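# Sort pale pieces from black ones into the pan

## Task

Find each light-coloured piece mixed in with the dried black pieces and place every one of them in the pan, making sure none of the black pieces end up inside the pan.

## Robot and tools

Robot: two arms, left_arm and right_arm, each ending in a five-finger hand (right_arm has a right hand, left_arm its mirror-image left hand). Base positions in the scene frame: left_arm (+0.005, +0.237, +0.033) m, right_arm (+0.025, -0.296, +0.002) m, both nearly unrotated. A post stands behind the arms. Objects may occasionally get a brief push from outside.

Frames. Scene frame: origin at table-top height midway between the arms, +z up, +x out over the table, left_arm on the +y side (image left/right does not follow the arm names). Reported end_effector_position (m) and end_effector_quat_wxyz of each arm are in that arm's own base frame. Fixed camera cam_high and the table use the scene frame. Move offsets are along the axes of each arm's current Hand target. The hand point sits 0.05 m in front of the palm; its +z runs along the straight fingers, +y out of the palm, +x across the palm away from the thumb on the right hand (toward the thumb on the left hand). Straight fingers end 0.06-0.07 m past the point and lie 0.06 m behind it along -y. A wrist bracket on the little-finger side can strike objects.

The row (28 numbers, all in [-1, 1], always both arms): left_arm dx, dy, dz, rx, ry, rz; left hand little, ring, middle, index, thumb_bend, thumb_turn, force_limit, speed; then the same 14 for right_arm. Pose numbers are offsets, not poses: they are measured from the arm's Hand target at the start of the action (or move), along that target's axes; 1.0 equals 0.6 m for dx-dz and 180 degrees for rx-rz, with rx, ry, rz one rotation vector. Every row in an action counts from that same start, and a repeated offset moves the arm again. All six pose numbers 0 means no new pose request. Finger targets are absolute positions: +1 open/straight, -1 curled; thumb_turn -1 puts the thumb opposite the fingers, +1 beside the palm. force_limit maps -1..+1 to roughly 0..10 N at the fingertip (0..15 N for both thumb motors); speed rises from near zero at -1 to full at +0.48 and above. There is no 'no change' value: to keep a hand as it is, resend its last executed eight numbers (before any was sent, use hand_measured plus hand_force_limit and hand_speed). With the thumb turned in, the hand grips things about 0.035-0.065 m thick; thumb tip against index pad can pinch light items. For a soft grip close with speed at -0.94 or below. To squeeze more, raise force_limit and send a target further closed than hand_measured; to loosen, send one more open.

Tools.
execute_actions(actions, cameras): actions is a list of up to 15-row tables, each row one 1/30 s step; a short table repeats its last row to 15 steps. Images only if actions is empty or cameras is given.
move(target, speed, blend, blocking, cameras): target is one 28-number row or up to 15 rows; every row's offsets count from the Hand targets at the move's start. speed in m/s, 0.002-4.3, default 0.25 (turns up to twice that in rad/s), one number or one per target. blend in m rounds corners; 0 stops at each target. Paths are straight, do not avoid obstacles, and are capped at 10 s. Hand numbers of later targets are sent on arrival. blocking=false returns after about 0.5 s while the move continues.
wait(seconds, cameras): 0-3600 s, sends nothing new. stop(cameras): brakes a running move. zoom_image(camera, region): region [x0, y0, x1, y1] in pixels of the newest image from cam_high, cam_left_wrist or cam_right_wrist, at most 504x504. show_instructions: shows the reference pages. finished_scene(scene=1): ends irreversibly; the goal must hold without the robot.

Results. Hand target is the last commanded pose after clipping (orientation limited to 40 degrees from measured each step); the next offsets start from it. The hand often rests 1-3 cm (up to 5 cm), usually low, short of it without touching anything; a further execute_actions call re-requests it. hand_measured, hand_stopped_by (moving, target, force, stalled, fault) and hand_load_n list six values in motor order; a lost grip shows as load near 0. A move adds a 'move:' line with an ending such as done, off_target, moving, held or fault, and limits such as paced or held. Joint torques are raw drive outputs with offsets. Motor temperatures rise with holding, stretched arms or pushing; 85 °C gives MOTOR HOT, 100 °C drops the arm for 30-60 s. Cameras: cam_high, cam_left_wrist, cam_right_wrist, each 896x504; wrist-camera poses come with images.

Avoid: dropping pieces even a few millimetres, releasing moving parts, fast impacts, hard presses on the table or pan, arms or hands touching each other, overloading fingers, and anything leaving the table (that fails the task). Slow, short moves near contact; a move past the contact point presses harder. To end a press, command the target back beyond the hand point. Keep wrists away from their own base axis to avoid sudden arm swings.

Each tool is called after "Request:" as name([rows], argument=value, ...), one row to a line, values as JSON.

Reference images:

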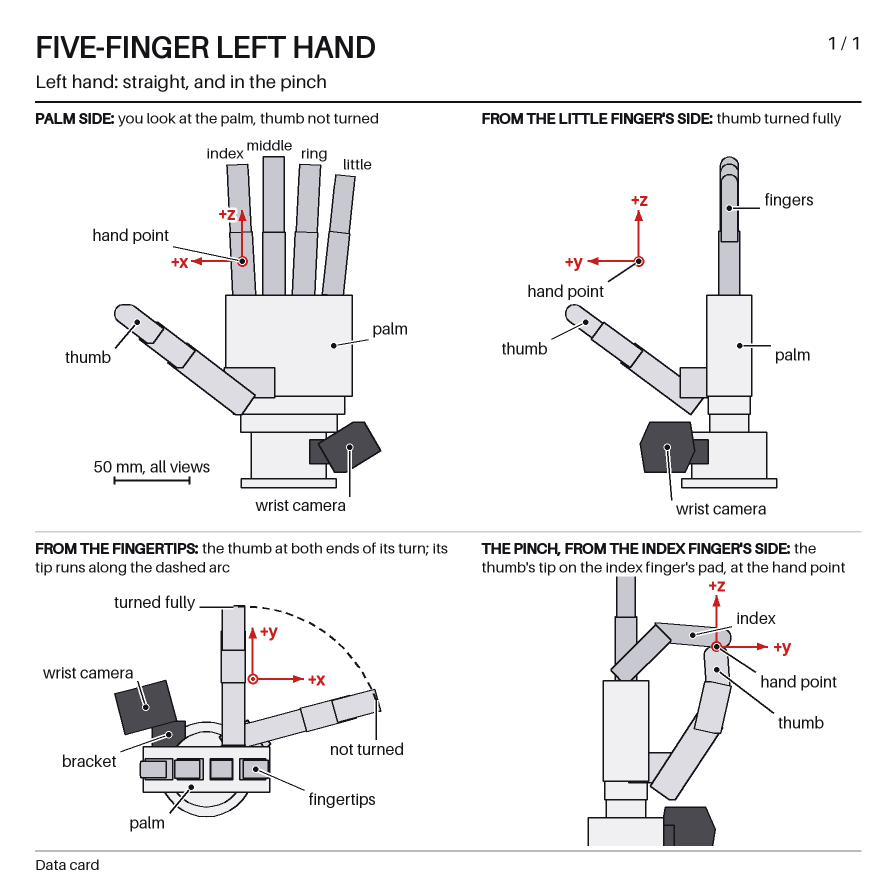

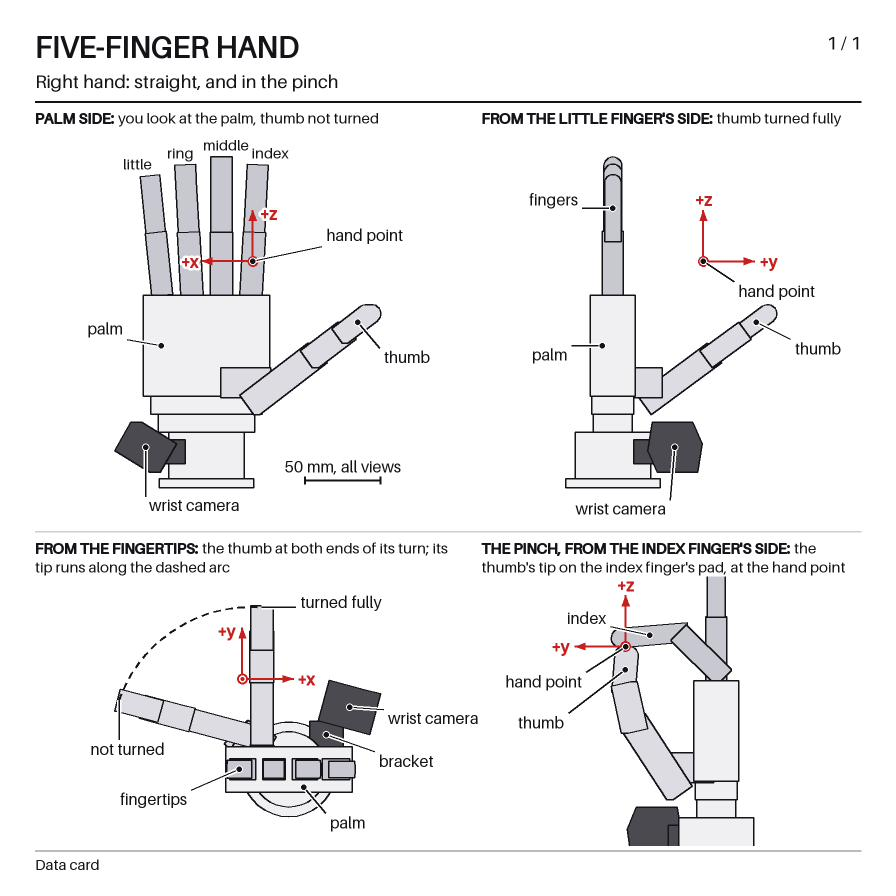

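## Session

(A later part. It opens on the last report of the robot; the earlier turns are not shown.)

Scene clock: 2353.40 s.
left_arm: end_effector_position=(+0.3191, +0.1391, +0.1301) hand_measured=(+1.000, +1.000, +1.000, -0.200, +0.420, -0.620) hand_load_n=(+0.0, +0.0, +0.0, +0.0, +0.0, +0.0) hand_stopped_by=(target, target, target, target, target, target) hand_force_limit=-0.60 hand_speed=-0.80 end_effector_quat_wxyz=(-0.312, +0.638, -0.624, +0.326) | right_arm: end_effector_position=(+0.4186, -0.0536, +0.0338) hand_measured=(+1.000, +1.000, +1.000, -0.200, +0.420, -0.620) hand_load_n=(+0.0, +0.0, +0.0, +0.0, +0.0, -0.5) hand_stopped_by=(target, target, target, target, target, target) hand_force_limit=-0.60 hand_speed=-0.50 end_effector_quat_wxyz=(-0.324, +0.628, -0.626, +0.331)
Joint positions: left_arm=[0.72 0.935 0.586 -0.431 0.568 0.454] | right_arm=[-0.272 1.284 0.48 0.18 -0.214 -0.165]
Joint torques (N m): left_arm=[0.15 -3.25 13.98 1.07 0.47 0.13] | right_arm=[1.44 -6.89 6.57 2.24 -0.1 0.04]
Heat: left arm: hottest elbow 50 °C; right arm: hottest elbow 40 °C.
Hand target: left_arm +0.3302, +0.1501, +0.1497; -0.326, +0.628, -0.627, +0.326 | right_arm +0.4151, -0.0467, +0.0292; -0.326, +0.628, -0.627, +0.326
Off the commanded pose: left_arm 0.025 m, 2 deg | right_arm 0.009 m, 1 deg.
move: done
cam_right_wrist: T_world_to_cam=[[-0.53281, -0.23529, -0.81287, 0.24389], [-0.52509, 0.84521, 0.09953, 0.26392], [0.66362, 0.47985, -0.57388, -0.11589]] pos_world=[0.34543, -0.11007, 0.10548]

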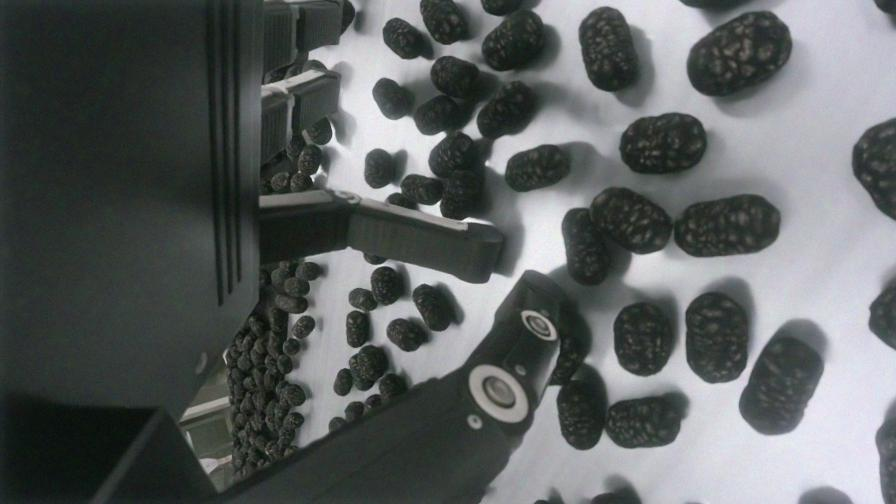

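Request:
move(target=[0,0,0,0,0,0,1,1,1,-0.2,0.42,-0.62,-0.6,-0.8,-0.0225,-0.0034,-0.0024,0,0,0,1,1,1,-0.2,0.42,-0.62,-0.6,-0.5], speed=0.04, cameras=["cam_right_wrist"])

Scene clock: 2361.83 s.
left_arm: end_effector_position=(+0.3191, +0.1391, +0.1301) hand_measured=(+1.000, +1.000, +1.000, -0.200, +0.420, -0.620) hand_load_n=(+0.0, +0.0, +0.0, +0.0, +0.0, +0.0) hand_stopped_by=(target, target, target, target, target, target) hand_force_limit=-0.60 hand_speed=-0.80 end_effector_quat_wxyz=(-0.312, +0.638, -0.624, +0.326) | right_arm: end_effector_position=(+0.4186, -0.0392, +0.0340) hand_measured=(+1.000, +1.000, +1.000, -0.200, +0.420, -0.620) hand_load_n=(+0.0, +0.0, +0.0, +0.0, -0.5, -0.5) hand_stopped_by=(target, target, target, target, target, target) hand_force_limit=-0.60 hand_speed=-0.50 end_effector_quat_wxyz=(-0.324, +0.628, -0.626, +0.330)
Joint positions: left_arm=[0.72 0.935 0.586 -0.431 0.568 0.454] | right_arm=[-0.227 1.273 0.472 0.18 -0.179 -0.138]
Joint torques (N m): left_arm=[0.21 -3.31 14 1.07 0.47 0.13] | right_arm=[1.49 -7.3 6.74 1.98 -0.08 0.05]
Motor temperatures (°C): left_arm=[27 28 50 24 24 24] | right_arm=[23 25 39 26 27 23]
Heat: left arm: hottest elbow 50 °C; right arm: hottest elbow 39 °C.
Hand target: left_arm +0.3302, +0.1501, +0.1497; -0.326, +0.628, -0.627, +0.326 | right_arm +0.4152, -0.0331, +0.0317; -0.326, +0.628, -0.627, +0.326
Off the commanded pose: left_arm 0.025 m, 2 deg | right_arm 0.007 m, 1 deg.
move: done
cam_right_wrist: T_world_to_cam=[[-0.53441, -0.23482, -0.81195, 0.24801], [-0.52592, 0.8444, 0.10195, 0.25196], [0.66168, 0.48151, -0.57475, -0.1218]] pos_world=[0.34564, -0.09588, 0.10568]

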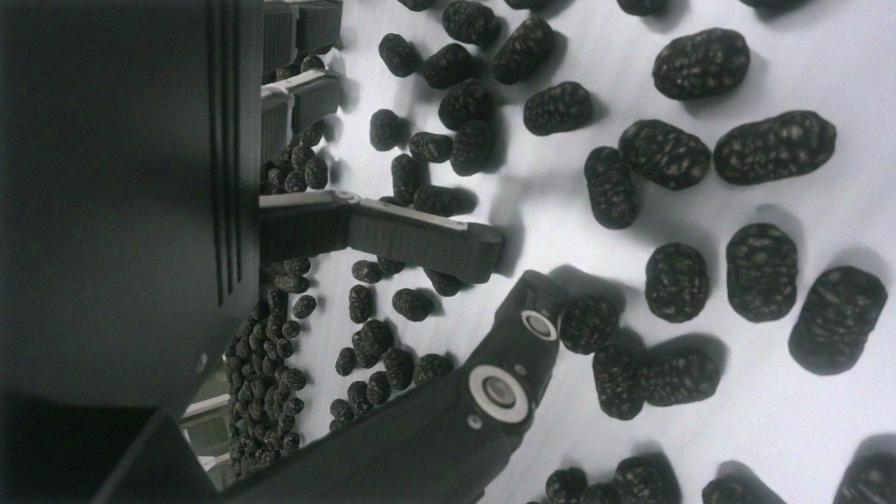

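Request:
move(target=[0,0,0,0,0,0,1,1,1,-0.2,0.42,-0.62,-0.6,-0.8,0,-0.08,-0.056,0,0,0,1,1,1,-0.2,0.42,-0.62,-0.6,-0.5], speed=0.1, cameras=["cam_right_wrist"])

Request:
zoom_image(camera="cam_right_wrist", region=[480, 120, 700, 340])

Scene clock: 2376.77 s.
left_arm: end_effector_position=(+0.3191, +0.1391, +0.1301) hand_measured=(+1.000, +1.000, +1.000, -0.200, +0.420, -0.620) hand_load_n=(+0.0, +0.0, +0.0, +0.0, +0.0, +0.0) hand_stopped_by=(target, target, target, target, target, target) hand_force_limit=-0.60 hand_speed=-0.80 end_effector_quat_wxyz=(-0.312, +0.638, -0.624, +0.326) | right_arm: end_effector_position=(+0.4014, -0.0351, +0.0742) hand_measured=(+1.000, +1.000, +1.000, -0.200, +0.420, -0.620) hand_load_n=(+0.0, +0.0, +0.0, +0.0, +0.0, +0.0) hand_stopped_by=(target, target, target, target, target, target) hand_force_limit=-0.60 hand_speed=-0.50 end_effector_quat_wxyz=(-0.317, +0.631, -0.632, +0.319)
Joint positions: left_arm=[0.72 0.935 0.586 -0.431 0.568 0.454] | right_arm=[-0.227 1.113 0.508 -0.044 -0.179 -0.136]
Joint torques (N m): left_arm=[0.21 -3.31 13.98 1.07 0.47 0.13] | right_arm=[1.44 -5.71 11.84 1.29 -0.09 0.03]
Heat: left arm: hottest elbow 50 °C; right arm: hottest elbow 39 °C.
Hand target: left_arm +0.3302, +0.1501, +0.1497; -0.326, +0.628, -0.627, +0.326 | right_arm +0.4152, -0.0331, +0.0903; -0.326, +0.628, -0.627, +0.326
Off the commanded pose: left_arm 0.025 m, 2 deg | right_arm 0.021 m, 1 deg.
move: off_target (right_arm)
cam_right_wrist: T_world_to_cam=[[-0.55649, -0.22756, -0.79908, 0.2806], [-0.52177, 0.84417, 0.12298, 0.2322], [0.64658, 0.48538, -0.58851, -0.08213]] pos_world=[0.33041, -0.0923, 0.14733]

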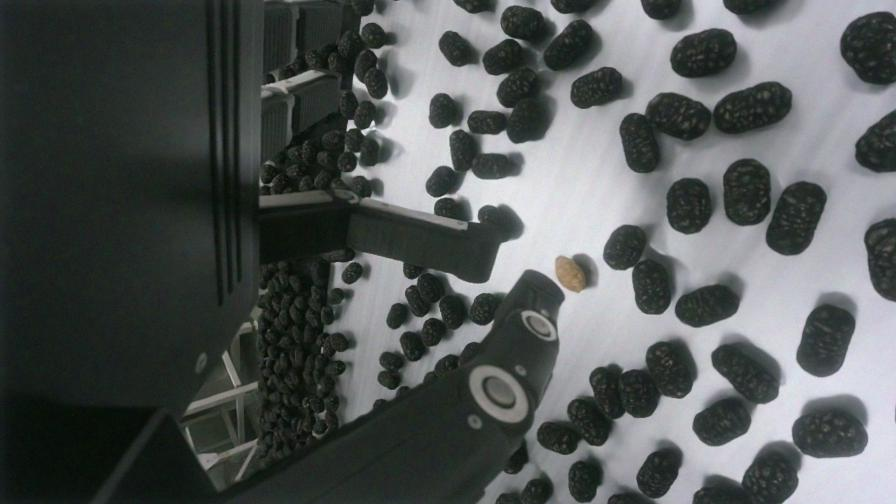

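Scaled by 2.291 from the camera's image (finer frame: 1280x720).

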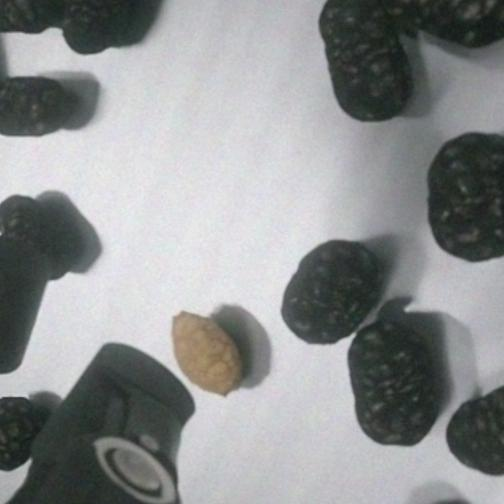

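Request:
move(target=[0,0,0,0,0,0,1,1,1,-0.2,0.42,-0.62,-0.6,-0.8,-0.035,-0.0041,-0.0232,0,-0.3413,-0.2392,1,1,1,-0.2,0.42,-0.62,-0.6,-0.5], speed=0.2, cameras=["cam_right_wrist"])

Scene clock: 2412.00 s.
left_arm: end_effector_position=(+0.3191, +0.1391, +0.1301) hand_measured=(+1.000, +1.000, +1.000, -0.200, +0.420, -0.620) hand_load_n=(+0.0, +0.0, +0.0, +0.0, +0.0, +0.0) hand_stopped_by=(target, target, target, target, target, target) hand_force_limit=-0.60 hand_speed=-0.80 end_effector_quat_wxyz=(-0.312, +0.638, -0.624, +0.326) | right_arm: end_effector_position=(+0.3924, -0.0120, +0.0970) hand_measured=(+1.000, +1.000, +1.000, -0.200, +0.420, -0.620) hand_load_n=(-0.5, +0.0, +0.0, +0.0, +0.0, +0.0) hand_stopped_by=(target, target, target, target, target, target) hand_force_limit=-0.60 hand_speed=-0.50 end_effector_quat_wxyz=(-0.459, +0.878, -0.128, +0.057)
Joint positions: left_arm=[0.72 0.935 0.586 -0.431 0.568 0.454] | right_arm=[-0.346 1.561 1.072 -1.194 -0.956 -1.686]
Joint torques (N m): left_arm=[0.21 -3.31 14 1.06 0.48 0.13] | right_arm=[1.38 -9.82 10.88 -0.4 -0.65 -0.19]
Heat: left arm: hottest elbow 50 °C; right arm: hottest elbow 41 °C.
Hand target: left_arm +0.3302, +0.1501, +0.1497; -0.326, +0.628, -0.627, +0.326 | right_arm +0.4052, -0.0121, +0.1002; -0.457, +0.880, -0.115, +0.060
Off the commanded pose: left_arm 0.025 m, 2 deg | right_arm 0.013 m, 1 deg.
move: off_target (right_arm)
cam_right_wrist: T_world_to_cam=[[0.05785, -0.57221, -0.81806, 0.05578], [-0.95348, -0.2745, 0.12458, 0.36097], [-0.29585, 0.7728, -0.56147, 0.29651]] pos_world=[0.42868, -0.09814, 0.16715]

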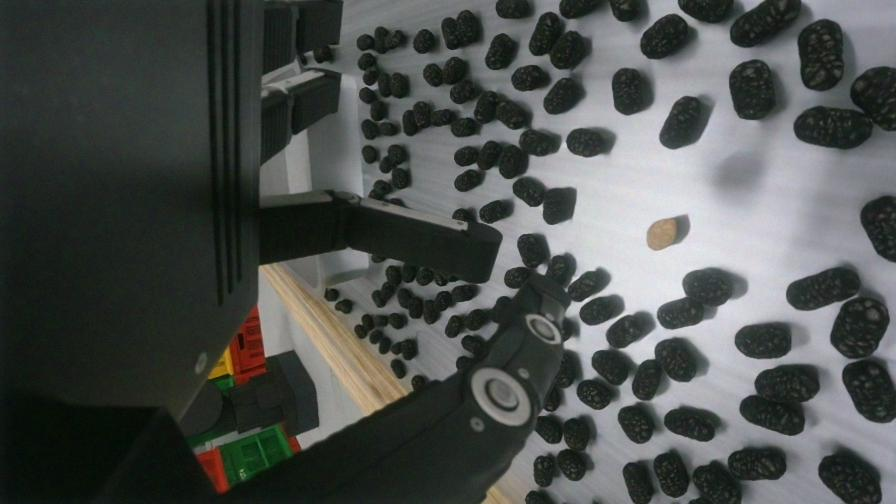

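Request:
move(target=[0,0,0,0,0,0,1,1,1,-0.2,0.42,-0.62,-0.6,-0.8,-0.0009,0.0704,0.0301,0,0,0,1,1,1,-0.2,0.42,-0.62,-0.6,-0.5], speed=0.08, cameras=["cam_right_wrist"])

Scene clock: 2429.87 s.
left_arm: end_effector_position=(+0.3191, +0.1391, +0.1301) hand_measured=(+1.000, +1.000, +1.000, -0.200, +0.420, -0.620) hand_load_n=(+0.0, +0.0, +0.0, +0.0, +0.0, +0.0) hand_stopped_by=(target, target, target, target, target, target) hand_force_limit=-0.60 hand_speed=-0.80 end_effector_quat_wxyz=(-0.312, +0.638, -0.624, +0.326) | right_arm: end_effector_position=(+0.4052, -0.0172, +0.0658) hand_measured=(+1.000, +1.000, +1.000, -0.200, +0.420, -0.620) hand_load_n=(+0.0, +0.0, -0.5, +0.0, +0.0, +0.0) hand_stopped_by=(target, target, target, target, target, target) hand_force_limit=-0.60 hand_speed=-0.50 end_effector_quat_wxyz=(-0.458, +0.880, -0.111, +0.064)
Joint positions: left_arm=[0.72 0.935 0.586 -0.431 0.568 0.454] | right_arm=[-0.346 1.632 1.068 -1.123 -0.956 -1.725]
Joint torques (N m): left_arm=[0.21 -3.31 14 1.06 0.48 0.14] | right_arm=[-0.5 -10.75 6.71 0.28 -0.57 -0.17]
Heat: left arm: hottest elbow 50 °C; right arm: hottest elbow 42 °C.
Hand target: left_arm +0.3302, +0.1501, +0.1497; -0.326, +0.628, -0.627, +0.326 | right_arm +0.4021, -0.0211, +0.0553; -0.457, +0.880, -0.115, +0.060
Off the commanded pose: left_arm 0.025 m, 2 deg | right_arm 0.012 m, 1 deg.
move: off_target (right_arm)
cam_right_wrist: T_world_to_cam=[[0.09276, -0.57657, -0.81177, 0.01187], [-0.95016, -0.29498, 0.10094, 0.37545], [-0.29766, 0.76194, -0.57519, 0.28834]] pos_world=[0.44146, -0.10211, 0.13758]

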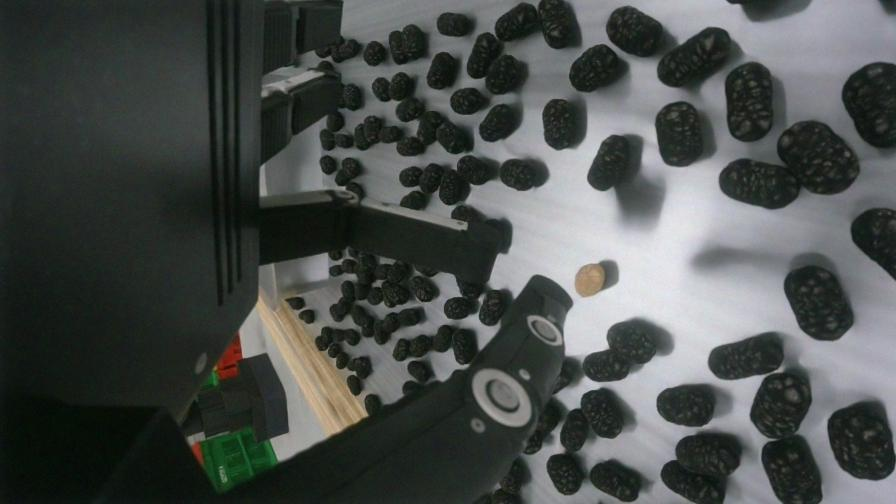

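Request:
move(target=[0,0,0,0,0,0,1,1,1,-0.2,0.42,-0.62,-0.6,-0.8,-0.0102,0.0361,0.0126,0,0,0,1,1,1,-0.2,0.42,-0.62,-0.6,-0.5], speed=0.06, cameras=["cam_right_wrist"])

Scene clock: 2443.90 s.
left_arm: end_effector_position=(+0.3191, +0.1391, +0.1301) hand_measured=(+1.000, +1.000, +1.000, -0.200, +0.420, -0.620) hand_load_n=(+0.0, +0.0, +0.0, +0.0, +0.0, +0.0) hand_stopped_by=(target, target, target, target, target, target) hand_force_limit=-0.60 hand_speed=-0.80 end_effector_quat_wxyz=(-0.312, +0.638, -0.624, +0.326) | right_arm: end_effector_position=(+0.3976, -0.0212, +0.0428) hand_measured=(+1.000, +1.000, +1.000, -0.200, +0.420, -0.620) hand_load_n=(+0.0, +0.0, +0.0, +0.0, +0.0, +0.0) hand_stopped_by=(target, target, target, target, target, target) hand_force_limit=-0.60 hand_speed=-0.50 end_effector_quat_wxyz=(-0.458, +0.880, -0.112, +0.062)
Joint positions: left_arm=[0.72 0.935 0.586 -0.431 0.568 0.454] | right_arm=[-0.361 1.661 1.032 -1.082 -0.954 -1.752]
Joint torques (N m): left_arm=[0.15 -3.31 14 1.07 0.48 0.14] | right_arm=[-0.62 -10.87 6.45 0.27 -0.57 -0.16]
Heat: left arm: hottest elbow 50 °C; right arm: hottest elbow 40 °C.
Hand target: left_arm +0.3302, +0.1501, +0.1497; -0.326, +0.628, -0.627, +0.326 | right_arm +0.3947, -0.0256, +0.0333; -0.458, +0.880, -0.115, +0.060
Off the commanded pose: left_arm 0.025 m, 2 deg | right_arm 0.011 m, 1 deg.
move: off_target (right_arm)
cam_right_wrist: T_world_to_cam=[[0.09121, -0.57585, -0.81246, -0.00777], [-0.94955, -0.29611, 0.10328, 0.36904], [-0.30005, 0.76205, -0.5738, 0.27676]] pos_world=[0.43417, -0.10611, 0.11438]

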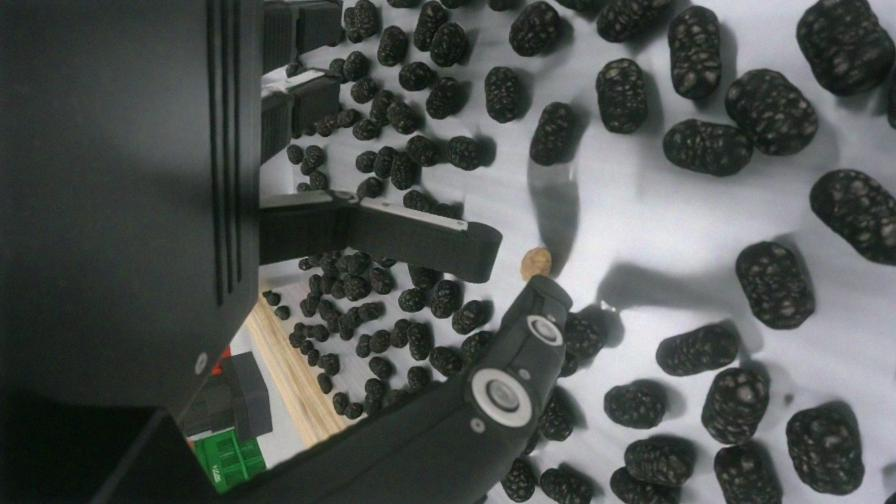

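Request:
move(target=[0,0,0,0,0,0,1,1,1,-0.2,0.42,-0.62,-0.6,-0.8,0,0.0182,0.0128,0,0,0,1,1,1,-0.2,0.42,-0.62,-0.6,-0.5], speed=0.05, cameras=["cam_right_wrist"])

Request:
zoom_image(camera="cam_right_wrist", region=[420, 180, 640, 360])

Scene clock: 2456.80 s.
left_arm: end_effector_position=(+0.3191, +0.1391, +0.1301) hand_measured=(+1.000, +1.000, +1.000, -0.200, +0.420, -0.620) hand_load_n=(+0.0, +0.0, -0.5, +0.0, +0.0, +0.0) hand_stopped_by=(target, target, target, target, target, target) hand_force_limit=-0.60 hand_speed=-0.80 end_effector_quat_wxyz=(-0.312, +0.638, -0.624, +0.326) | right_arm: end_effector_position=(+0.3981, -0.0214, +0.0298) hand_measured=(+1.000, +1.000, +1.000, -0.200, +0.420, -0.620) hand_load_n=(+0.0, +0.0, +0.0, +0.0, +0.0, +0.0) hand_stopped_by=(target, target, target, target, target, target) hand_force_limit=-0.60 hand_speed=-0.50 end_effector_quat_wxyz=(-0.458, +0.880, -0.111, +0.063)
Joint positions: left_arm=[0.72 0.935 0.586 -0.431 0.568 0.454] | right_arm=[-0.361 1.683 1.019 -1.047 -0.954 -1.753]
Joint torques (N m): left_arm=[0.15 -3.31 14 1.05 0.48 0.14] | right_arm=[-0.62 -10.81 6.19 0.24 -0.57 -0.18]
Heat: left arm: hottest elbow 51 °C; right arm: hottest elbow 40 °C.
Hand target: left_arm +0.3302, +0.1501, +0.1497; -0.326, +0.628, -0.627, +0.326 | right_arm +0.3946, -0.0255, +0.0199; -0.458, +0.880, -0.116, +0.060
Off the commanded pose: left_arm 0.025 m, 2 deg | right_arm 0.011 m, 1 deg.
move: off_target (right_arm)
cam_right_wrist: T_world_to_cam=[[0.09255, -0.5762, -0.81205, -0.01901], [-0.94955, -0.29651, 0.10217, 0.37078], [-0.29965, 0.76162, -0.57458, 0.26942]] pos_world=[0.43457, -0.10621, 0.10148]

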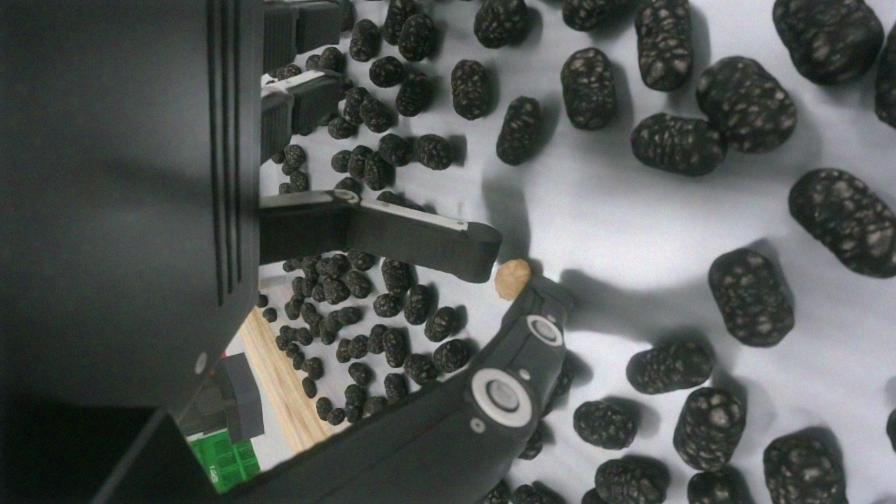

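Scaled by 2.291 from the camera's image (finer frame: 1280x720).

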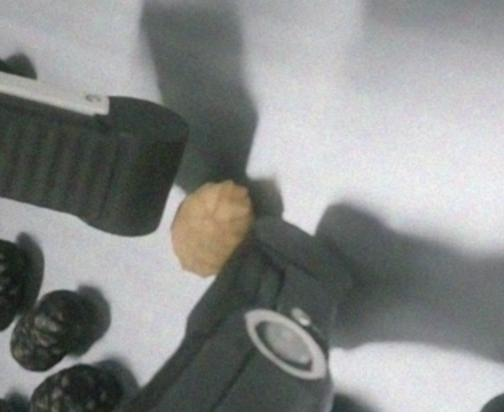

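Request:
move([
  [0,0,0,0,0,0,1,1,1,-0.2,0.42,-0.62,-0.6,-0.8,-0.0045,-0.0105,-0.0137,0,0,0,1,1,1,-0.2,0.42,-0.62,-0.6,-0.5],
  [0,0,0,0,0,0,1,1,1,-0.2,0.42,-0.62,-0.6,-0.8,-0.0045,0.0023,-0.0052,0,0,0,1,1,1,-0.2,0.42,-0.62,-0.6,-0.5],
], speed=0.05, cameras=["cam_right_wrist"])

Request:
zoom_image(camera="cam_right_wrist", region=[420, 180, 640, 360])

Scene clock: 2483.30 s.
left_arm: end_effector_position=(+0.3191, +0.1391, +0.1301) hand_measured=(+1.000, +1.000, +1.000, -0.200, +0.420, -0.620) hand_load_n=(+0.0, +0.0, +0.0, +0.0, +0.0, +0.0) hand_stopped_by=(target, target, target, target, target, target) hand_force_limit=-0.60 hand_speed=-0.80 end_effector_quat_wxyz=(-0.312, +0.638, -0.624, +0.326) | right_arm: end_effector_position=(+0.3960, -0.0240, +0.0299) hand_measured=(+1.000, +1.000, +1.000, -0.200, +0.420, -0.620) hand_load_n=(+0.0, +0.0, +0.0, +0.0, +0.0, +0.0) hand_stopped_by=(target, target, target, target, target, target) hand_force_limit=-0.60 hand_speed=-0.50 end_effector_quat_wxyz=(-0.458, +0.880, -0.111, +0.063)
Joint positions: left_arm=[0.72 0.935 0.586 -0.431 0.568 0.454] | right_arm=[-0.368 1.683 1.019 -1.059 -0.953 -1.767]
Joint torques (N m): left_arm=[0.21 -3.31 13.98 1.06 0.48 0.14] | right_arm=[-0.73 -11.16 5.89 0.29 -0.55 -0.18]
Heat: left arm: hottest elbow 51 °C; right arm: hottest elbow 38 °C.
Hand target: left_arm +0.3302, +0.1501, +0.1497; -0.326, +0.628, -0.627, +0.326 | right_arm +0.3911, -0.0280, +0.0205; -0.458, +0.880, -0.115, +0.059
Off the commanded pose: left_arm 0.025 m, 2 deg | right_arm 0.011 m, 1 deg.
move: off_target (right_arm)
cam_right_wrist: T_world_to_cam=[[0.09267, -0.57596, -0.81221, -0.02031], [-0.94934, -0.2971, 0.10237, 0.3679], [-0.30027, 0.76158, -0.57432, 0.27117]] pos_world=[0.43257, -0.10891, 0.10158]

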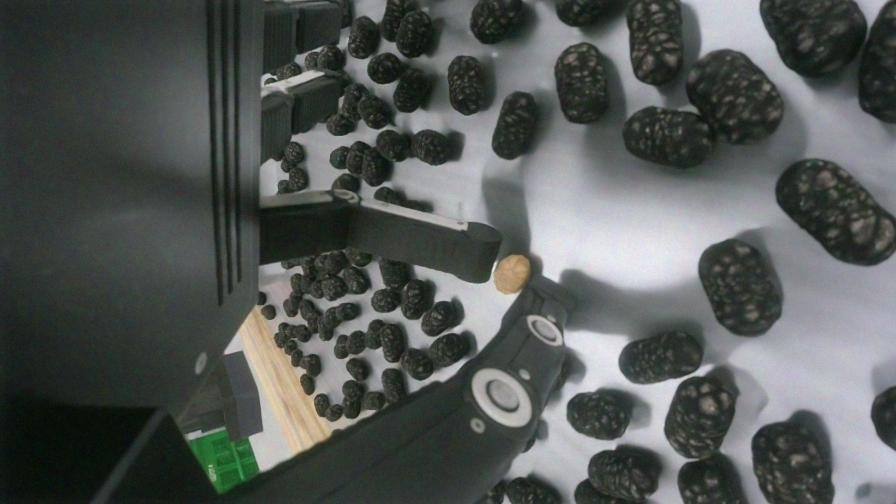

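Scaled by 2.291 from the camera's image (finer frame: 1280x720).

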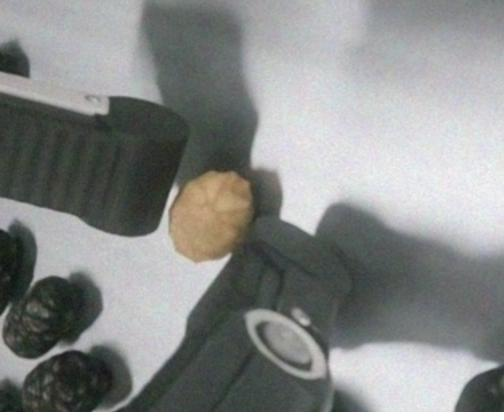

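Request:
move(target=[0,0,0,0,0,0,1,1,1,-0.2,0.42,-0.62,-0.6,-0.8,-0.001,0.0035,0.002,0,0,0,1,1,1,-0.2,0.33,-0.62,-0.6,-0.85], speed=0.05, cameras=["cam_right_wrist"])

Request:
zoom_image(camera="cam_right_wrist", region=[420, 180, 640, 360])

Scene clock: 2493.17 s.
left_arm: end_effector_position=(+0.3191, +0.1391, +0.1301) hand_measured=(+1.000, +1.000, +1.000, -0.200, +0.420, -0.620) hand_load_n=(+0.0, +0.0, +0.0, -0.5, -0.5, +0.0) hand_stopped_by=(target, target, target, target, target, target) hand_force_limit=-0.60 hand_speed=-0.80 end_effector_quat_wxyz=(-0.312, +0.638, -0.624, +0.326) | right_arm: end_effector_position=(+0.3945, -0.0237, +0.0280) hand_measured=(+1.000, +1.000, +1.000, -0.200, +0.330, -0.620) hand_load_n=(+0.0, +0.0, +0.0, +0.0, +0.0, +0.0) hand_stopped_by=(target, target, target, target, target, target) hand_force_limit=-0.60 hand_speed=-0.85 end_effector_quat_wxyz=(-0.458, +0.880, -0.111, +0.063)
Joint positions: left_arm=[0.72 0.935 0.586 -0.431 0.568 0.454] | right_arm=[-0.369 1.683 1.013 -1.053 -0.953 -1.768]
Joint torques (N m): left_arm=[0.15 -3.31 14 1.05 0.48 0.14] | right_arm=[-0.73 -10.87 6.06 0.27 -0.56 -0.18]
Heat: left arm: hottest elbow 51 °C; right arm: hottest elbow 37 °C.
Hand target: left_arm +0.3302, +0.1501, +0.1497; -0.326, +0.628, -0.627, +0.326 | right_arm +0.3905, -0.0281, +0.0181; -0.458, +0.880, -0.116, +0.060
Off the commanded pose: left_arm 0.025 m, 2 deg | right_arm 0.012 m, 1 deg.
move: off_target (right_arm)
cam_right_wrist: T_world_to_cam=[[0.09331, -0.57602, -0.81209, -0.02179], [-0.94932, -0.29737, 0.10185, 0.3669], [-0.30016, 0.76143, -0.57457, 0.26931]] pos_world=[0.43117, -0.10851, 0.09968]

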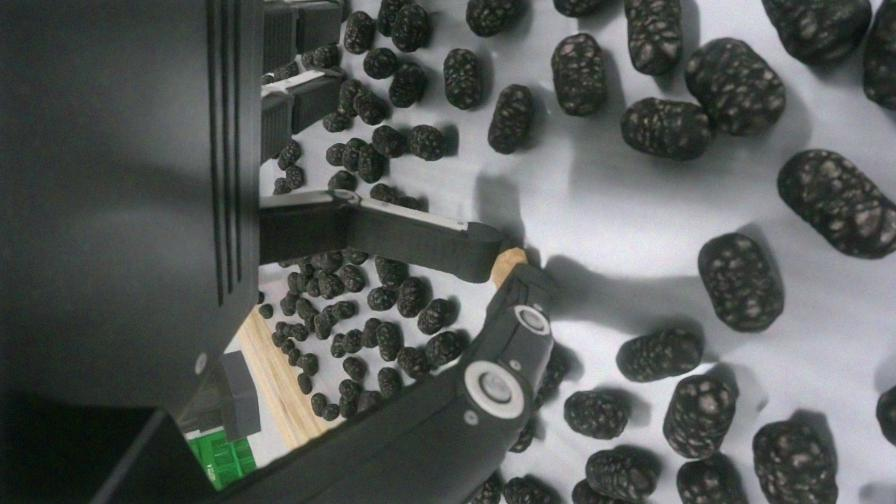

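Scaled by 2.291 from the camera's image (finer frame: 1280x720).

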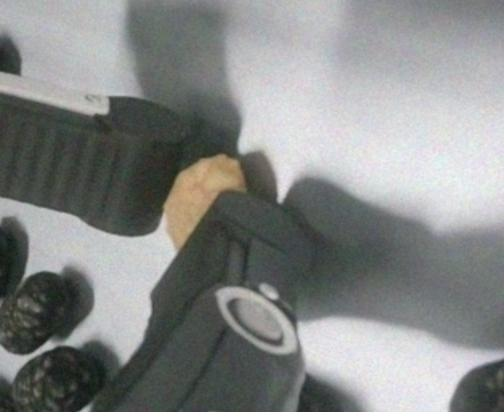

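Request:
move(target=[0,0,0,0,0,0,1,1,1,-0.2,0.42,-0.62,-0.6,-0.8,0,0.0055,0.0035,0,0,0,1,1,1,-0.25,0.2,-0.62,-0.5,-0.9], speed=0.05, cameras=["cam_right_wrist"])

Request:
zoom_image(camera="cam_right_wrist", region=[420, 180, 640, 360])

Scene clock: 2502.07 s.
left_arm: end_effector_position=(+0.3191, +0.1391, +0.1301) hand_measured=(+1.000, +1.000, +1.000, -0.200, +0.420, -0.620) hand_load_n=(+0.0, +0.0, +0.0, +0.0, +0.0, +0.0) hand_stopped_by=(target, target, target, target, target, target) hand_force_limit=-0.60 hand_speed=-0.80 end_effector_quat_wxyz=(-0.312, +0.638, -0.624, +0.326) | right_arm: end_effector_position=(+0.3965, -0.0247, +0.0269) hand_measured=(+1.000, +1.000, +1.000, -0.236, +0.290, -0.620) hand_load_n=(+0.0, +0.0, +0.0, +5.0, +4.0, +0.0) hand_stopped_by=(target, target, target, force, force, target) hand_force_limit=-0.50 hand_speed=-0.90 end_effector_quat_wxyz=(-0.457, +0.880, -0.109, +0.066)
Joint positions: left_arm=[0.72 0.935 0.586 -0.431 0.568 0.454] | right_arm=[-0.369 1.685 1.013 -1.043 -0.953 -1.768]
Joint torques (N m): left_arm=[0.21 -3.25 14 1.06 0.48 0.14] | right_arm=[-0.73 -10.46 5.78 0.25 -0.56 -0.19]
Heat: left arm: hottest elbow 51 °C; right arm: hottest elbow 37 °C.
Hand target: left_arm +0.3302, +0.1501, +0.1497; -0.326, +0.628, -0.627, +0.326 | right_arm +0.3905, -0.0284, +0.0143; -0.458, +0.880, -0.116, +0.060
Off the commanded pose: left_arm 0.025 m, 2 deg | right_arm 0.015 m, 1 deg.
move: off_target (right_arm)
cam_right_wrist: T_world_to_cam=[[0.09928, -0.57852, -0.8096, -0.026], [-0.95026, -0.29651, 0.09534, 0.36905], [-0.29521, 0.75987, -0.57918, 0.26819]] pos_world=[0.43245, -0.1094, 0.09909]

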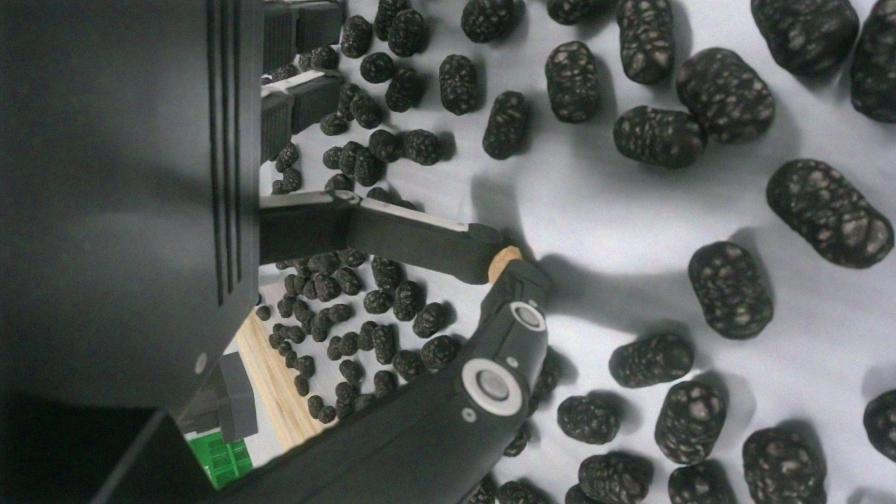

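Scaled by 2.291 from the camera's image (finer frame: 1280x720).

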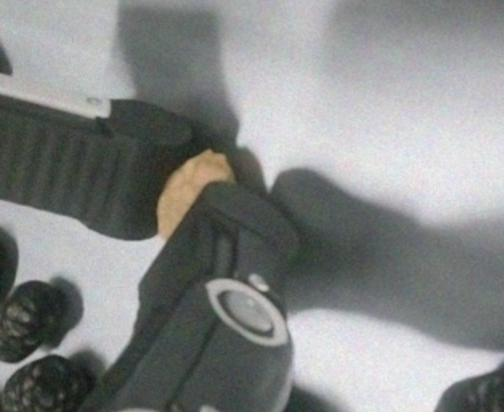

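Request:
move(target=[0,0,0,0,0,0,1,1,1,-0.2,0.42,-0.62,-0.6,-0.8,0,-0.065,-0.046,0,0,0,1,1,1,-0.25,0.2,-0.62,-0.5,-0.9], speed=0.06, cameras=["cam_right_wrist"])

Request:
zoom_image(camera="cam_right_wrist", region=[420, 180, 640, 360])

Scene clock: 2512.37 s.
left_arm: end_effector_position=(+0.3191, +0.1391, +0.1301) hand_measured=(+1.000, +1.000, +1.000, -0.200, +0.420, -0.620) hand_load_n=(+0.0, +0.0, +0.0, +0.0, +0.0, +0.0) hand_stopped_by=(target, target, target, target, target, target) hand_force_limit=-0.60 hand_speed=-0.80 end_effector_quat_wxyz=(-0.312, +0.638, -0.624, +0.326) | right_arm: end_effector_position=(+0.3768, -0.0174, +0.0522) hand_measured=(+1.000, +1.000, +1.000, -0.236, +0.290, -0.620) hand_load_n=(+0.0, +0.0, +0.0, +5.0, +4.0, -0.5) hand_stopped_by=(target, target, target, force, force, target) hand_force_limit=-0.50 hand_speed=-0.90 end_effector_quat_wxyz=(-0.463, +0.877, -0.122, +0.042)
Joint positions: left_arm=[0.72 0.935 0.586 -0.431 0.568 0.454] | right_arm=[-0.37 1.631 1.013 -1.155 -0.952 -1.769]
Joint torques (N m): left_arm=[0.15 -3.31 14 1.06 0.48 0.14] | right_arm=[-0.67 -11.99 10 -0.57 -0.54 -0.18]
Heat: left arm: hottest elbow 51 °C; right arm: hottest elbow 36 °C.
Hand target: left_arm +0.3302, +0.1501, +0.1497; -0.326, +0.628, -0.627, +0.326 | right_arm +0.3905, -0.0285, +0.0620; -0.458, +0.880, -0.115, +0.060
Off the commanded pose: left_arm 0.025 m, 2 deg | right_arm 0.020 m, 2 deg.
move: off_target (right_arm)
cam_right_wrist: T_world_to_cam=[[0.05571, -0.56217, -0.82514, 0.01824], [-0.9439, -0.29906, 0.14002, 0.34529], [-0.32548, 0.77106, -0.5473, 0.28139]] pos_world=[0.41649, -0.10345, 0.12071]

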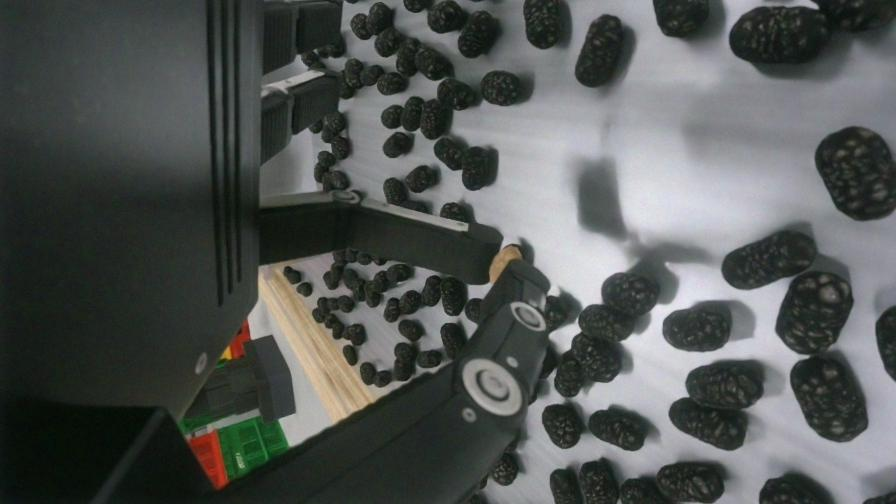

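Scaled by 2.291 from the camera's image (finer frame: 1280x720).

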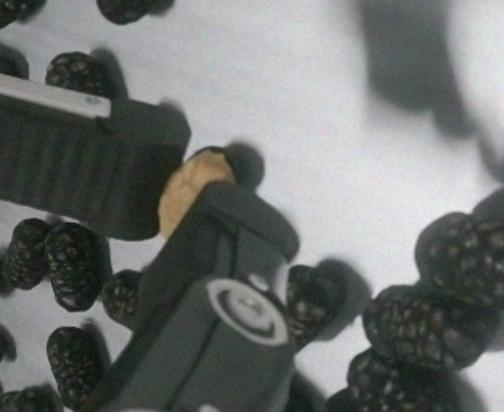

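Request:
move([
  [0,0,0,0,0,0,1,1,1,-0.2,0.42,-0.62,-0.6,-0.8,0,-0.1365,-0.0957,0,0,0,1,1,1,-0.25,0.2,-0.62,-0.5,-0.9],
  [0,0,0,0,0,0,1,1,1,-0.2,0.42,-0.62,-0.6,-0.8,-0.1878,-0.5003,0.4232,0,-0.1365,-0.0957,1,1,1,-0.25,0.2,-0.62,-0.5,-0.9],
], speed=0.15, cameras=["cam_high","cam_right_wrist"])

Scene clock: 2592.97 s.
left_arm: end_effector_position=(+0.3191, +0.1391, +0.1301) hand_measured=(+1.000, +1.000, +1.000, -0.200, +0.420, -0.620) hand_load_n=(+0.0, +0.0, +0.0, +0.0, +0.0, +0.0) hand_stopped_by=(target, target, target, target, target, target) hand_force_limit=-0.60 hand_speed=-0.80 end_effector_quat_wxyz=(-0.312, +0.638, -0.624, +0.326) | right_arm: end_effector_position=(+0.3657, +0.3582, +0.1550) hand_measured=(+1.000, +1.000, +1.000, -0.236, +0.290, -0.620) hand_load_n=(-0.5, +0.0, +0.0, +5.0, +4.0, -0.5) hand_stopped_by=(target, target, target, force, force, target) hand_force_limit=-0.50 hand_speed=-0.90 end_effector_quat_wxyz=(-0.455, +0.881, +0.114, -0.071)
Joint positions: left_arm=[0.72 0.935 0.586 -0.431 0.568 0.454] | right_arm=[0.522 1.627 1.31 -0.93 -0.917 -1.145]
Joint torques (N m): left_arm=[0.21 -3.31 13.98 1.05 0.48 0.14] | right_arm=[0.67 -12.45 12.77 0.99 -0.53 0.05]
Heat: left arm: hottest elbow 51 °C; right arm: hottest elbow 39 °C.
Hand target: left_arm +0.3302, +0.1501, +0.1497; -0.326, +0.628, -0.627, +0.326 | right_arm +0.3796, +0.3679, +0.1620; -0.458, +0.879, +0.116, -0.061
Off the commanded pose: left_arm 0.025 m, 2 deg | right_arm 0.018 m, 1 deg.
move: off_target (right_arm)
cam_right_wrist: T_world_to_cam=[[0.34559, -0.46292, -0.81625, 0.17189], [-0.67089, -0.73007, 0.13, 0.48892], [-0.6561, 0.50269, -0.56288, 0.26383]] pos_world=[0.44171, 0.3039, 0.22525]

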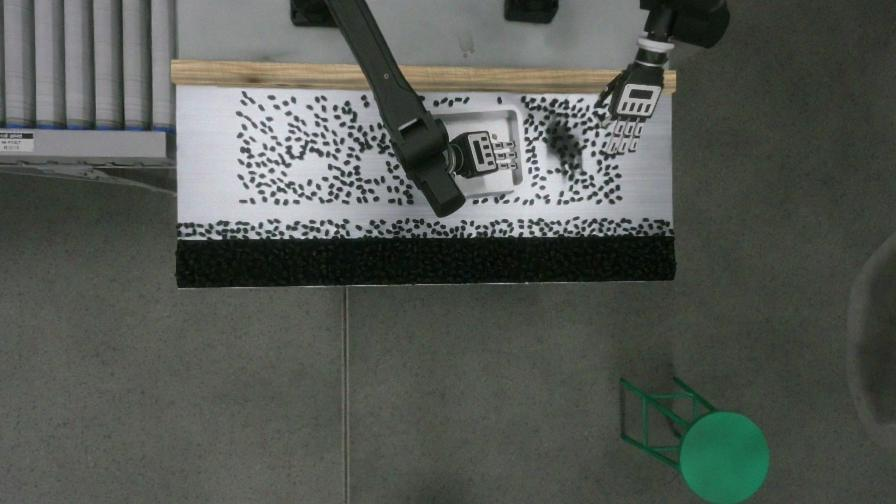

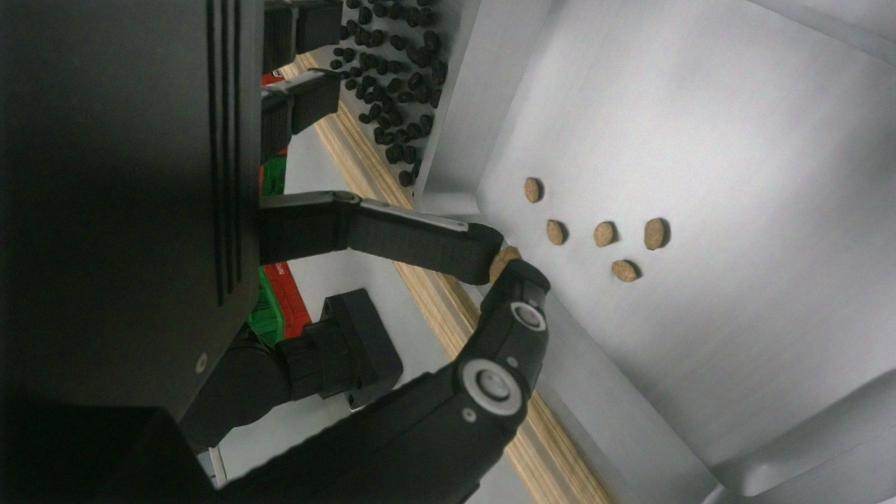

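Request:
move(target=[0,0,0,0,0,0,1,1,1,-0.2,0.42,-0.62,-0.6,-0.8,0,0.1297,0.0909,0,0,0,1,1,1,-0.25,0.2,-0.62,-0.5,-0.9], speed=0.12, cameras=["cam_right_wrist"])

Scene clock: 2603.43 s.
left_arm: end_effector_position=(+0.3191, +0.1391, +0.1301) hand_measured=(+1.000, +1.000, +1.000, -0.200, +0.420, -0.620) hand_load_n=(+0.0, +0.0, -0.5, +0.0, +0.0, +0.0) hand_stopped_by=(target, target, target, target, target, target) hand_force_limit=-0.60 hand_speed=-0.80 end_effector_quat_wxyz=(-0.312, +0.638, -0.624, +0.326) | right_arm: end_effector_position=(+0.3821, +0.3674, +0.0774) hand_measured=(+1.000, +1.000, +1.000, -0.236, +0.290, -0.620) hand_load_n=(+0.0, +0.0, +0.0, +5.0, +4.0, -0.5) hand_stopped_by=(target, target, target, force, force, target) hand_force_limit=-0.50 hand_speed=-0.90 end_effector_quat_wxyz=(-0.461, +0.877, +0.122, -0.053)
Joint positions: left_arm=[0.72 0.935 0.586 -0.431 0.568 0.454] | right_arm=[0.522 1.732 1.223 -0.696 -0.916 -1.144]
Joint torques (N m): left_arm=[0.21 -3.31 13.98 1.06 0.47 0.13] | right_arm=[0.73 -13.68 7.95 1.24 -0.54 0.03]
Heat: left arm: hottest elbow 52 °C; right arm: hottest elbow 40 °C.
Hand target: left_arm +0.3302, +0.1501, +0.1497; -0.326, +0.628, -0.627, +0.326 | right_arm +0.3796, +0.3679, +0.0671; -0.458, +0.879, +0.116, -0.061
Off the commanded pose: left_arm 0.025 m, 2 deg | right_arm 0.011 m, 1 deg.
move: off_target (right_arm)
cam_right_wrist: T_world_to_cam=[[0.37481, -0.44708, -0.81218, 0.08992], [-0.67551, -0.73171, 0.09104, 0.52213], [-0.63498, 0.51451, -0.57626, 0.21498]] pos_world=[0.45551, 0.31164, 0.14938]

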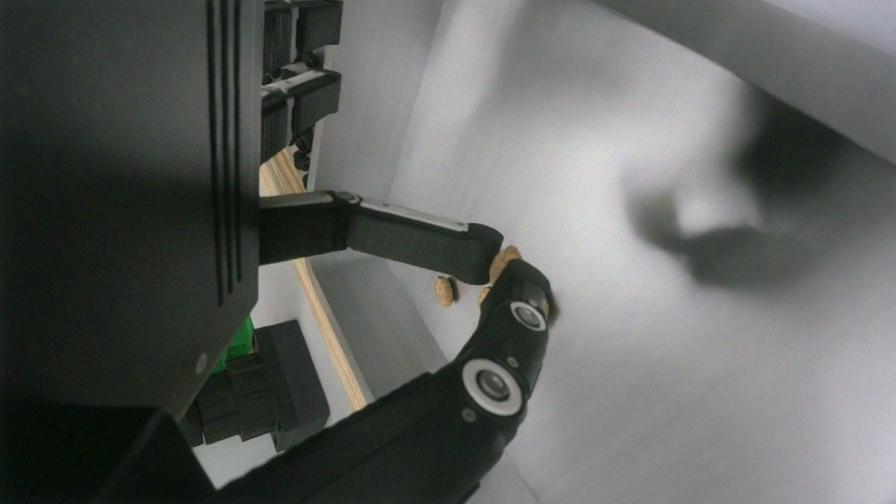

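Request:
move(target=[0,0,0,0,0,0,1,1,1,-0.2,0.42,-0.62,-0.6,-0.8,0,0.0410,0.0287,0,0,0,1,1,1,-0.25,0.2,-0.62,-0.5,-0.9], speed=0.06, cameras=["cam_right_wrist"])

Scene clock: 2631.93 s.
left_arm: end_effector_position=(+0.3191, +0.1391, +0.1301) hand_measured=(+1.000, +1.000, +1.000, -0.200, +0.420, -0.620) hand_load_n=(+0.0, +0.0, +0.0, +0.0, +0.0, +0.0) hand_stopped_by=(target, target, target, target, target, target) hand_force_limit=-0.60 hand_speed=-0.80 end_effector_quat_wxyz=(-0.312, +0.638, -0.624, +0.326) | right_arm: end_effector_position=(+0.3832, +0.3681, +0.0491) hand_measured=(+1.000, +1.000, +1.000, -0.236, +0.290, -0.620) hand_load_n=(+0.0, +0.0, +0.0, +5.0, +4.0, -0.5) hand_stopped_by=(target, target, target, force, force, target) hand_force_limit=-0.50 hand_speed=-0.90 end_effector_quat_wxyz=(-0.462, +0.877, +0.123, -0.052)
Joint positions: left_arm=[0.72 0.935 0.586 -0.431 0.568 0.454] | right_arm=[0.522 1.772 1.192 -0.621 -0.916 -1.144]
Joint torques (N m): left_arm=[0.15 -3.31 13.98 1.05 0.48 0.13] | right_arm=[0.67 -13.68 7.56 1.24 -0.55 0.03]
Heat: left arm: hottest elbow 52 °C; right arm: hottest elbow 40 °C.
Hand target: left_arm +0.3302, +0.1501, +0.1497; -0.326, +0.628, -0.627, +0.326 | right_arm +0.3796, +0.3679, +0.0371; -0.458, +0.879, +0.116, -0.061
Off the commanded pose: left_arm 0.025 m, 2 deg | right_arm 0.013 m, 1 deg.
move: off_target (right_arm)
cam_right_wrist: T_world_to_cam=[[0.3775, -0.44559, -0.81176, 0.06517], [-0.67581, -0.73187, 0.08746, 0.52628], [-0.63307, 0.51558, -0.57741, 0.19798]] pos_world=[0.4564, 0.31214, 0.12119]

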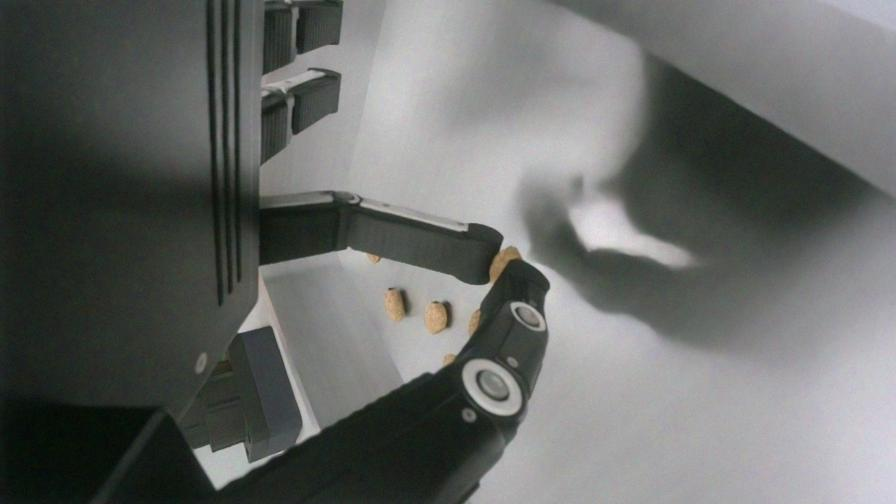

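Request:
move(target=[0,0,0,0,0,0,1,1,1,-0.2,0.42,-0.62,-0.6,-0.8,0,0.0137,0.0096,0,0,0,1,1,1,-0.25,0.2,-0.62,-0.5,-0.9], speed=0.04, cameras=["cam_right_wrist"])

Request:
zoom_image(camera="cam_right_wrist", region=[400, 160, 640, 380])

Scene clock: 2647.90 s.
left_arm: end_effector_position=(+0.3191, +0.1391, +0.1301) hand_measured=(+1.000, +1.000, +1.000, -0.200, +0.420, -0.620) hand_load_n=(+0.0, -0.5, +0.0, +0.0, +0.0, +0.0) hand_stopped_by=(target, target, target, target, target, target) hand_force_limit=-0.60 hand_speed=-0.80 end_effector_quat_wxyz=(-0.312, +0.638, -0.624, +0.326) | right_arm: end_effector_position=(+0.3843, +0.3687, +0.0412) hand_measured=(+1.000, +1.000, +1.000, -0.236, +0.290, -0.620) hand_load_n=(+0.0, +0.0, +0.0, +5.0, +4.0, -0.5) hand_stopped_by=(target, target, target, force, force, target) hand_force_limit=-0.50 hand_speed=-0.90 end_effector_quat_wxyz=(-0.463, +0.876, +0.124, -0.050)
Joint positions: left_arm=[0.72 0.935 0.586 -0.431 0.568 0.454] | right_arm=[0.522 1.784 1.185 -0.597 -0.916 -1.144]
Joint torques (N m): left_arm=[0.21 -3.25 14 1.07 0.48 0.13] | right_arm=[0.67 -13.16 7.3 1.25 -0.55 0.03]
Heat: left arm: hottest elbow 52 °C; right arm: hottest elbow 38 °C.
Hand target: left_arm +0.3302, +0.1501, +0.1497; -0.326, +0.628, -0.627, +0.326 | right_arm +0.3796, +0.3679, +0.0270; -0.458, +0.879, +0.116, -0.061
Off the commanded pose: left_arm 0.025 m, 2 deg | right_arm 0.015 m, 2 deg.
move: off_target (right_arm)
cam_right_wrist: T_world_to_cam=[[0.38066, -0.44371, -0.81131, 0.05663], [-0.67617, -0.73204, 0.0831, 0.5285], [-0.63079, 0.51695, -0.57868, 0.19244]] pos_world=[0.45719, 0.31253, 0.11339]

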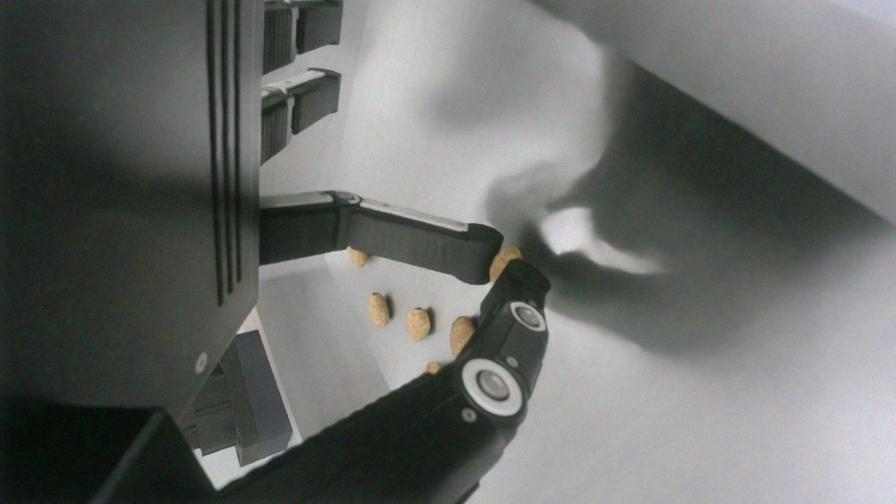

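Scaled by 2.100 from the camera's image (finer frame: 1280x720).

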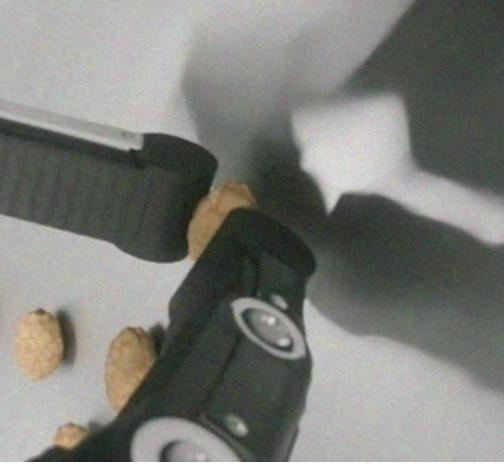

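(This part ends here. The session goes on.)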